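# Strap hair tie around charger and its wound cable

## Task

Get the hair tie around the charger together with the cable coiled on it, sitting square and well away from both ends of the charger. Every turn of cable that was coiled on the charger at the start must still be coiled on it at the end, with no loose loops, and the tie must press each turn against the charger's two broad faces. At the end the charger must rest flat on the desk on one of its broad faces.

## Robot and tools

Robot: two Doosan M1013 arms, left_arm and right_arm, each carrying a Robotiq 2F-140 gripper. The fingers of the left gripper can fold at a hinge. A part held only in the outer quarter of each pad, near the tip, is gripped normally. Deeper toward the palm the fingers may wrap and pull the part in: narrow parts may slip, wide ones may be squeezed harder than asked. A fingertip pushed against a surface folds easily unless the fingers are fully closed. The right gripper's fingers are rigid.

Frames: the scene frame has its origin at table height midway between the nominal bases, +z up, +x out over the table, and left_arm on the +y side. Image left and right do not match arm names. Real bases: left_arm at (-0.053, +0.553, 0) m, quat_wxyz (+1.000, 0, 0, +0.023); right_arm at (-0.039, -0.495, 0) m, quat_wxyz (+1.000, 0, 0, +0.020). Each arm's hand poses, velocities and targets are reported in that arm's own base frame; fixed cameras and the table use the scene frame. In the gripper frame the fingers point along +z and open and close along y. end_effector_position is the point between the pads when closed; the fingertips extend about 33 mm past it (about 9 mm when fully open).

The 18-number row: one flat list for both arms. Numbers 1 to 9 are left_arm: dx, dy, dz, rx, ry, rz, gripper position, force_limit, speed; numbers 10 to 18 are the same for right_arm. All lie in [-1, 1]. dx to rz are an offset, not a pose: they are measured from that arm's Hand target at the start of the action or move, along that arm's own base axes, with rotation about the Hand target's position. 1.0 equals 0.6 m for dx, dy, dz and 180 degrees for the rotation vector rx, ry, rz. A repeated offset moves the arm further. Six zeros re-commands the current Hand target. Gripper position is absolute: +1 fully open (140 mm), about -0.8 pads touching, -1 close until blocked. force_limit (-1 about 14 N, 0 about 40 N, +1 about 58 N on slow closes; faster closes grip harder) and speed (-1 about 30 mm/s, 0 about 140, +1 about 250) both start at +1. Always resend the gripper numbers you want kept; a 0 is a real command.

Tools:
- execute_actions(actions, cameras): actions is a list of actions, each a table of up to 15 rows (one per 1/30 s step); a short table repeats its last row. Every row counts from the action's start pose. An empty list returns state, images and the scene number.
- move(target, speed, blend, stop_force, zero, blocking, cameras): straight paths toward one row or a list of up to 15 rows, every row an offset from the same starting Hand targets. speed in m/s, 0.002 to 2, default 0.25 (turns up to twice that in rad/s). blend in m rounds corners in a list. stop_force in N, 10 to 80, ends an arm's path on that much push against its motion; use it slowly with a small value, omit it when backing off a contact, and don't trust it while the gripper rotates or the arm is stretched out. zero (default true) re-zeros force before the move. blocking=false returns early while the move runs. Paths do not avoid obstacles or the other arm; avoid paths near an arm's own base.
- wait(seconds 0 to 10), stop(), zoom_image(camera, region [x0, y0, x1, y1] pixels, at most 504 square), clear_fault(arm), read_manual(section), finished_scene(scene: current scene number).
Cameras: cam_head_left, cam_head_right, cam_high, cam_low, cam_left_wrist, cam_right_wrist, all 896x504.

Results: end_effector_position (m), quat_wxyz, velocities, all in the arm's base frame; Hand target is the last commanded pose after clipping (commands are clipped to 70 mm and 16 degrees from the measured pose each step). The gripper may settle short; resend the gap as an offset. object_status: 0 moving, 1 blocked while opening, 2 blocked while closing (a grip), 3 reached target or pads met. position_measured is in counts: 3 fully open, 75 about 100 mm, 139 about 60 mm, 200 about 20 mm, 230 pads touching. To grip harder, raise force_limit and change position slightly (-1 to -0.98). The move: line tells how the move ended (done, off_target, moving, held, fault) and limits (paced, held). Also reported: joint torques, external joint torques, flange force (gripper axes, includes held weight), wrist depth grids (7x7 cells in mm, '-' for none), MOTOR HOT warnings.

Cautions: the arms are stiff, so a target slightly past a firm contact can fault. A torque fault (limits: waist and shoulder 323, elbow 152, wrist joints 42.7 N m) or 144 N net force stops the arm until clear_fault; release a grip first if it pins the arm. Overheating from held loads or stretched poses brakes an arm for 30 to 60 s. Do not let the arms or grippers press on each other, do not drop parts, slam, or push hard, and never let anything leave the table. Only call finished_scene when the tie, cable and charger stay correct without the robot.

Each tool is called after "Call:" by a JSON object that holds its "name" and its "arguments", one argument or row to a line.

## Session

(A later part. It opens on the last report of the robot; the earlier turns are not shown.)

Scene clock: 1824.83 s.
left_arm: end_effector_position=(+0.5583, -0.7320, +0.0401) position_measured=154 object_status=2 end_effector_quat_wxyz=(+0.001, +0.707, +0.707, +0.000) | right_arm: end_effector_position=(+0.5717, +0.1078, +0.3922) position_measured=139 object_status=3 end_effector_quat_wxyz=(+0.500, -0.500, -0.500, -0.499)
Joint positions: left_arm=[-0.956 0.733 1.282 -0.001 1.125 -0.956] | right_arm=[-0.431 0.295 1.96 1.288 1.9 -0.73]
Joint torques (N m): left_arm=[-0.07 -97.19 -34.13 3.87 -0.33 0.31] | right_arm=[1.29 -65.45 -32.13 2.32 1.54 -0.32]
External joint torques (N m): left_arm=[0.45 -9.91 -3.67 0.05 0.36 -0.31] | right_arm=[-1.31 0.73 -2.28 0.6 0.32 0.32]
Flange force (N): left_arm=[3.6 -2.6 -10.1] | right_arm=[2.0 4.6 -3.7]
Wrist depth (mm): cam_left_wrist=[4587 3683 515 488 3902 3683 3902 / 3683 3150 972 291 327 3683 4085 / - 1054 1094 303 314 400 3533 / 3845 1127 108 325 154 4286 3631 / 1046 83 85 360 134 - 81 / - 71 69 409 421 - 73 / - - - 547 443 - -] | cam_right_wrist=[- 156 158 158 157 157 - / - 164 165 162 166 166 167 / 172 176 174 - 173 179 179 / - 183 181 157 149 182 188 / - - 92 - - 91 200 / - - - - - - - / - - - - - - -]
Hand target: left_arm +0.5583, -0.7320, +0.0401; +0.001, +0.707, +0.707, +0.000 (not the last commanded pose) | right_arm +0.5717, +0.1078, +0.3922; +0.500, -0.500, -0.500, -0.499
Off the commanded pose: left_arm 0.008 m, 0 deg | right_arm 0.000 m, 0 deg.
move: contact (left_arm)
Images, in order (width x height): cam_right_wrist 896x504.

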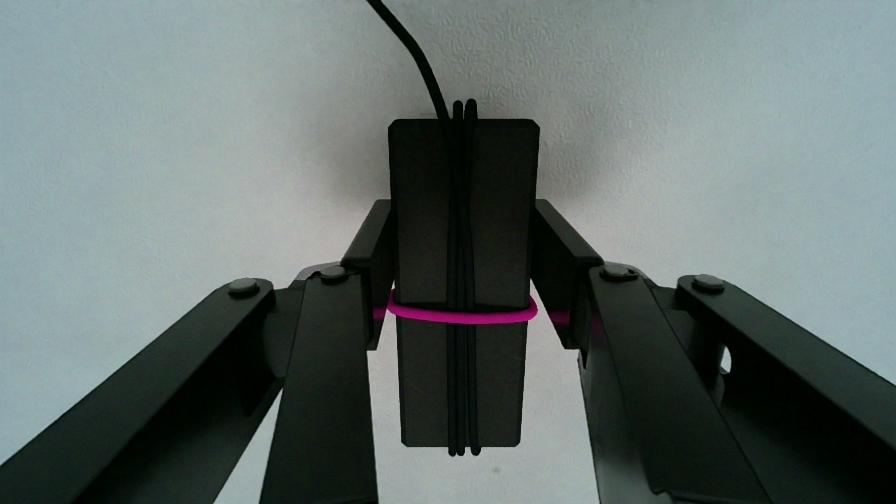

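Call:
{"name": "move", "arguments": {
  "target": [0,0,0,0,0,0,0.1,-0.3,-1,0,0,0,0,0,0,-0.08,-0.3,-1]
}}

Call:
{"name": "wait", "arguments": {
  "seconds": 1
}}

Call:
{"name": "move", "arguments": {
  "target": [0,0,0.25,0,0,0,0.1,-0.3,-1,0,0,0,0,0,0,-0.08,-0.3,-1],
  "speed": 0.1,
  "cameras": ["cam_right_wrist","cam_low","cam_high"]
}}

Call:
{"name": "zoom_image", "arguments": {
  "camera": "cam_right_wrist",
  "region": [300, 50, 620, 420]
}}

Call:
{"name": "zoom_image", "arguments": {
  "camera": "cam_low",
  "region": [250, 150, 550, 350]
}}

Scene clock: 1836.53 s.
left_arm: end_effector_position=(+0.5583, -0.7320, +0.0401) position_measured=117 object_status=0 end_effector_quat_wxyz=(+0.001, +0.707, +0.707, +0.000) | right_arm: end_effector_position=(+0.5717, +0.1078, +0.3922) position_measured=139 object_status=3 end_effector_quat_wxyz=(+0.500, -0.500, -0.500, -0.499)
Joint positions: left_arm=[-0.956 0.733 1.282 -0.001 1.125 -0.956] | right_arm=[-0.431 0.295 1.96 1.288 1.9 -0.73]
Joint torques (N m): left_arm=[0.14 -104.42 -37.35 3.78 -0.04 0.36] | right_arm=[2.05 -66.38 -32.25 2.39 1.46 -0.37]
External joint torques (N m): left_arm=[0.05 -2.59 -0.45 0.13 0.06 -0.36] | right_arm=[-1.93 1.8 -1.92 0.5 0.4 0.37]
Flange force (N): left_arm=[1.9 -1.9 -2.3] | right_arm=[0.7 4.8 -5.0]
Wrist depth (mm): cam_left_wrist=[- 4842 827 490 294 - 3789 / - 5127 1046 291 326 376 - / - 1050 1127 302 316 390 - / 4358 1122 108 327 154 3533 3189 / - 83 85 359 337 - 81 / - 71 69 410 413 - 73 / - - - 547 437 - -] | cam_right_wrist=[156 157 157 - 159 157 158 / 166 166 163 - 167 166 166 / 172 - 175 - 177 179 - / - 182 151 - 146 - - / - - 124 - 169 92 196 / - - 209 - - - - / - - - 227 229 - -]
Hand target: left_arm +0.5583, -0.7320, +0.0401; +0.001, +0.707, +0.707, +0.000 | right_arm +0.5717, +0.1078, +0.3922; +0.500, -0.500, -0.500, -0.499
Off the commanded pose: left_arm 0.000 m, 0 deg | right_arm 0.000 m, 0 deg.
move: done

Scene clock: 1837.53 s.
left_arm: end_effector_position=(+0.5583, -0.7320, +0.0401) position_measured=117 object_status=3 end_effector_quat_wxyz=(+0.001, +0.707, +0.707, +0.000) | right_arm: end_effector_position=(+0.5717, +0.1078, +0.3922) position_measured=139 object_status=3 end_effector_quat_wxyz=(+0.500, -0.500, -0.500, -0.499)
Joint positions: left_arm=[-0.956 0.733 1.282 -0.001 1.125 -0.956] | right_arm=[-0.431 0.295 1.96 1.288 1.9 -0.73]
Joint torques (N m): left_arm=[0.59 -103.9 -37.1 3.91 -0.14 0.31] | right_arm=[1.47 -65.91 -32.24 2.44 1.57 -0.34]
External joint torques (N m): left_arm=[-1.38 -2.04 -0.35 -0.06 0.17 -0.31] | right_arm=[-1.44 1.24 -2.06 0.47 0.29 0.34]
Flange force (N): left_arm=[0.5 -2.7 -1.9] | right_arm=[1.3 4.7 -4.0]
Wrist depth (mm): cam_left_wrist=[3789 3683 516 481 - - - / - 4432 972 291 328 395 - / - 1103 1103 303 315 411 5810 / 3789 1108 108 327 154 3396 3683 / 1017 83 85 361 339 - 81 / - 71 69 409 414 - 73 / - - - 547 434 - -] | cam_right_wrist=[- 157 158 157 157 156 158 / 166 164 164 162 166 164 167 / 169 174 171 149 174 178 178 / 186 186 136 155 146 185 187 / - - 92 - 129 92 - / - - 212 - - - - / - - - - 229 - -]
Hand target: left_arm +0.5583, -0.7320, +0.0401; +0.001, +0.707, +0.707, +0.000 | right_arm +0.5717, +0.1078, +0.3922; +0.500, -0.500, -0.500, -0.499
Tool commands: left_gripper/position=+0.1 left_gripper/force_limit=-0.3 left_gripper/speed=-1.0 right_gripper/position=-0.08 right_gripper/force_limit=-0.3 right_gripper/speed=-1.0
Off the commanded pose: left_arm 0.000 m, 0 deg | right_arm 0.000 m, 0 deg.
wait: 1.00 s; at rest by 0.17 s

Scene clock: 1839.33 s.
left_arm: end_effector_position=(+0.5583, -0.7320, +0.1902) position_measured=117 object_status=3 end_effector_quat_wxyz=(+0.001, +0.707, +0.707, +0.000) | right_arm: end_effector_position=(+0.5717, +0.1078, +0.3922) position_measured=139 object_status=3 end_effector_quat_wxyz=(+0.500, -0.500, -0.500, -0.499)
Joint positions: left_arm=[-0.956 0.648 1.146 -0.001 1.346 -0.956] | right_arm=[-0.431 0.295 1.96 1.288 1.9 -0.73]
Joint torques (N m): left_arm=[0.39 -100.62 -40.38 4.13 -0.21 0.32] | right_arm=[2 -66.01 -32.33 2.38 1.51 -0.35]
External joint torques (N m): left_arm=[-0.5 -2.55 -0.42 0.09 0.24 -0.32] | right_arm=[-2.12 1.36 -2.01 0.54 0.36 0.35]
Flange force (N): left_arm=[1.8 -2.5 -1.9] | right_arm=[1.2 4.3 -5.1]
Wrist depth (mm): cam_left_wrist=[- - 860 282 291 - 3735 / - - 1042 297 3533 4085 3902 / 4432 1122 1152 322 347 5028 3352 / 3631 1194 108 358 154 3113 3486 / 1038 83 85 783 134 - 81 / - 71 69 694 639 - 73 / - - - 573 571 - -] | cam_right_wrist=[- - - 293 - - - / 309 - - 306 - 318 315 / 330 - - 296 328 326 333 / 345 - 124 - 147 338 348 / - - 86 - 115 92 - / - - - - - - - / - - - 440 - - -]
Hand target: left_arm +0.5583, -0.7320, +0.1901; +0.001, +0.707, +0.707, +0.000 | right_arm +0.5717, +0.1078, +0.3922; +0.500, -0.500, -0.500, -0.499
Off the commanded pose: left_arm 0.000 m, 0 deg | right_arm 0.000 m, 0 deg.
move: done
Images, in order (width x height): cam_high 896x504, cam_low 896x504, cam_right_wrist 896x504.

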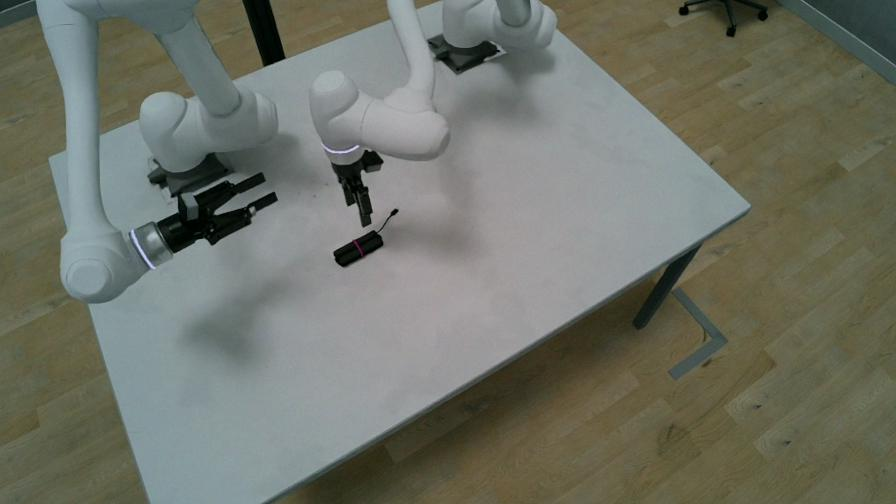

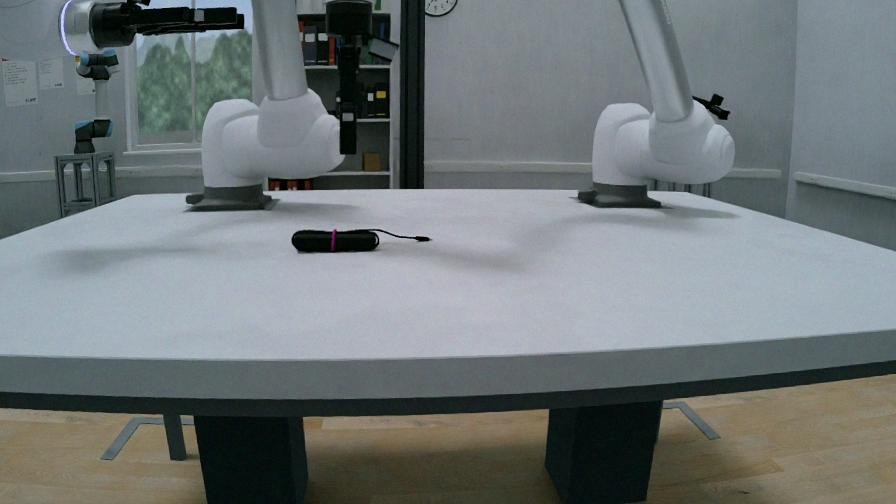

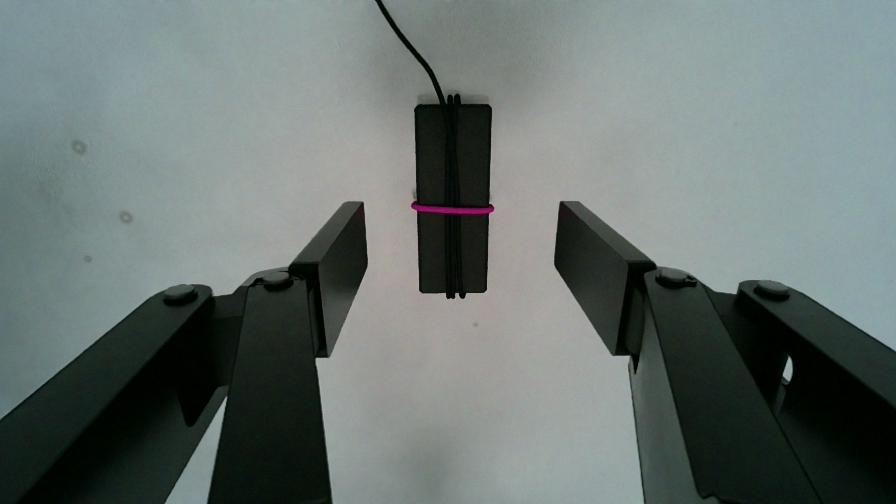

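Scaled by 1.362 from the camera's 896x504 image, which has a finer 1280x720 frame.

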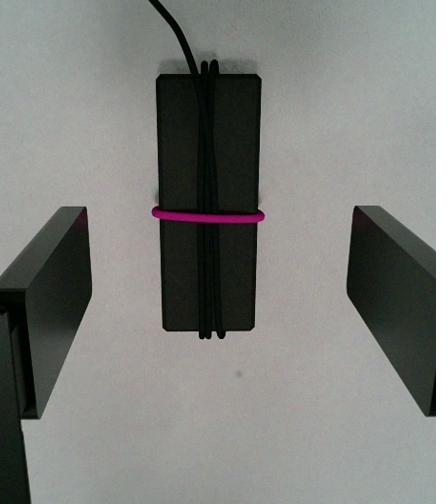

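Scaled by 1.680 from the camera's 896x504 image, which has a finer 1280x720 frame.

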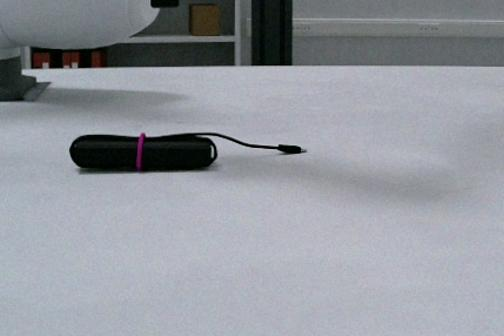

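Perfect.

Call:
{"name": "finished_scene", "arguments": {
  "scene": 1
}}

The scene is finished: the task was done.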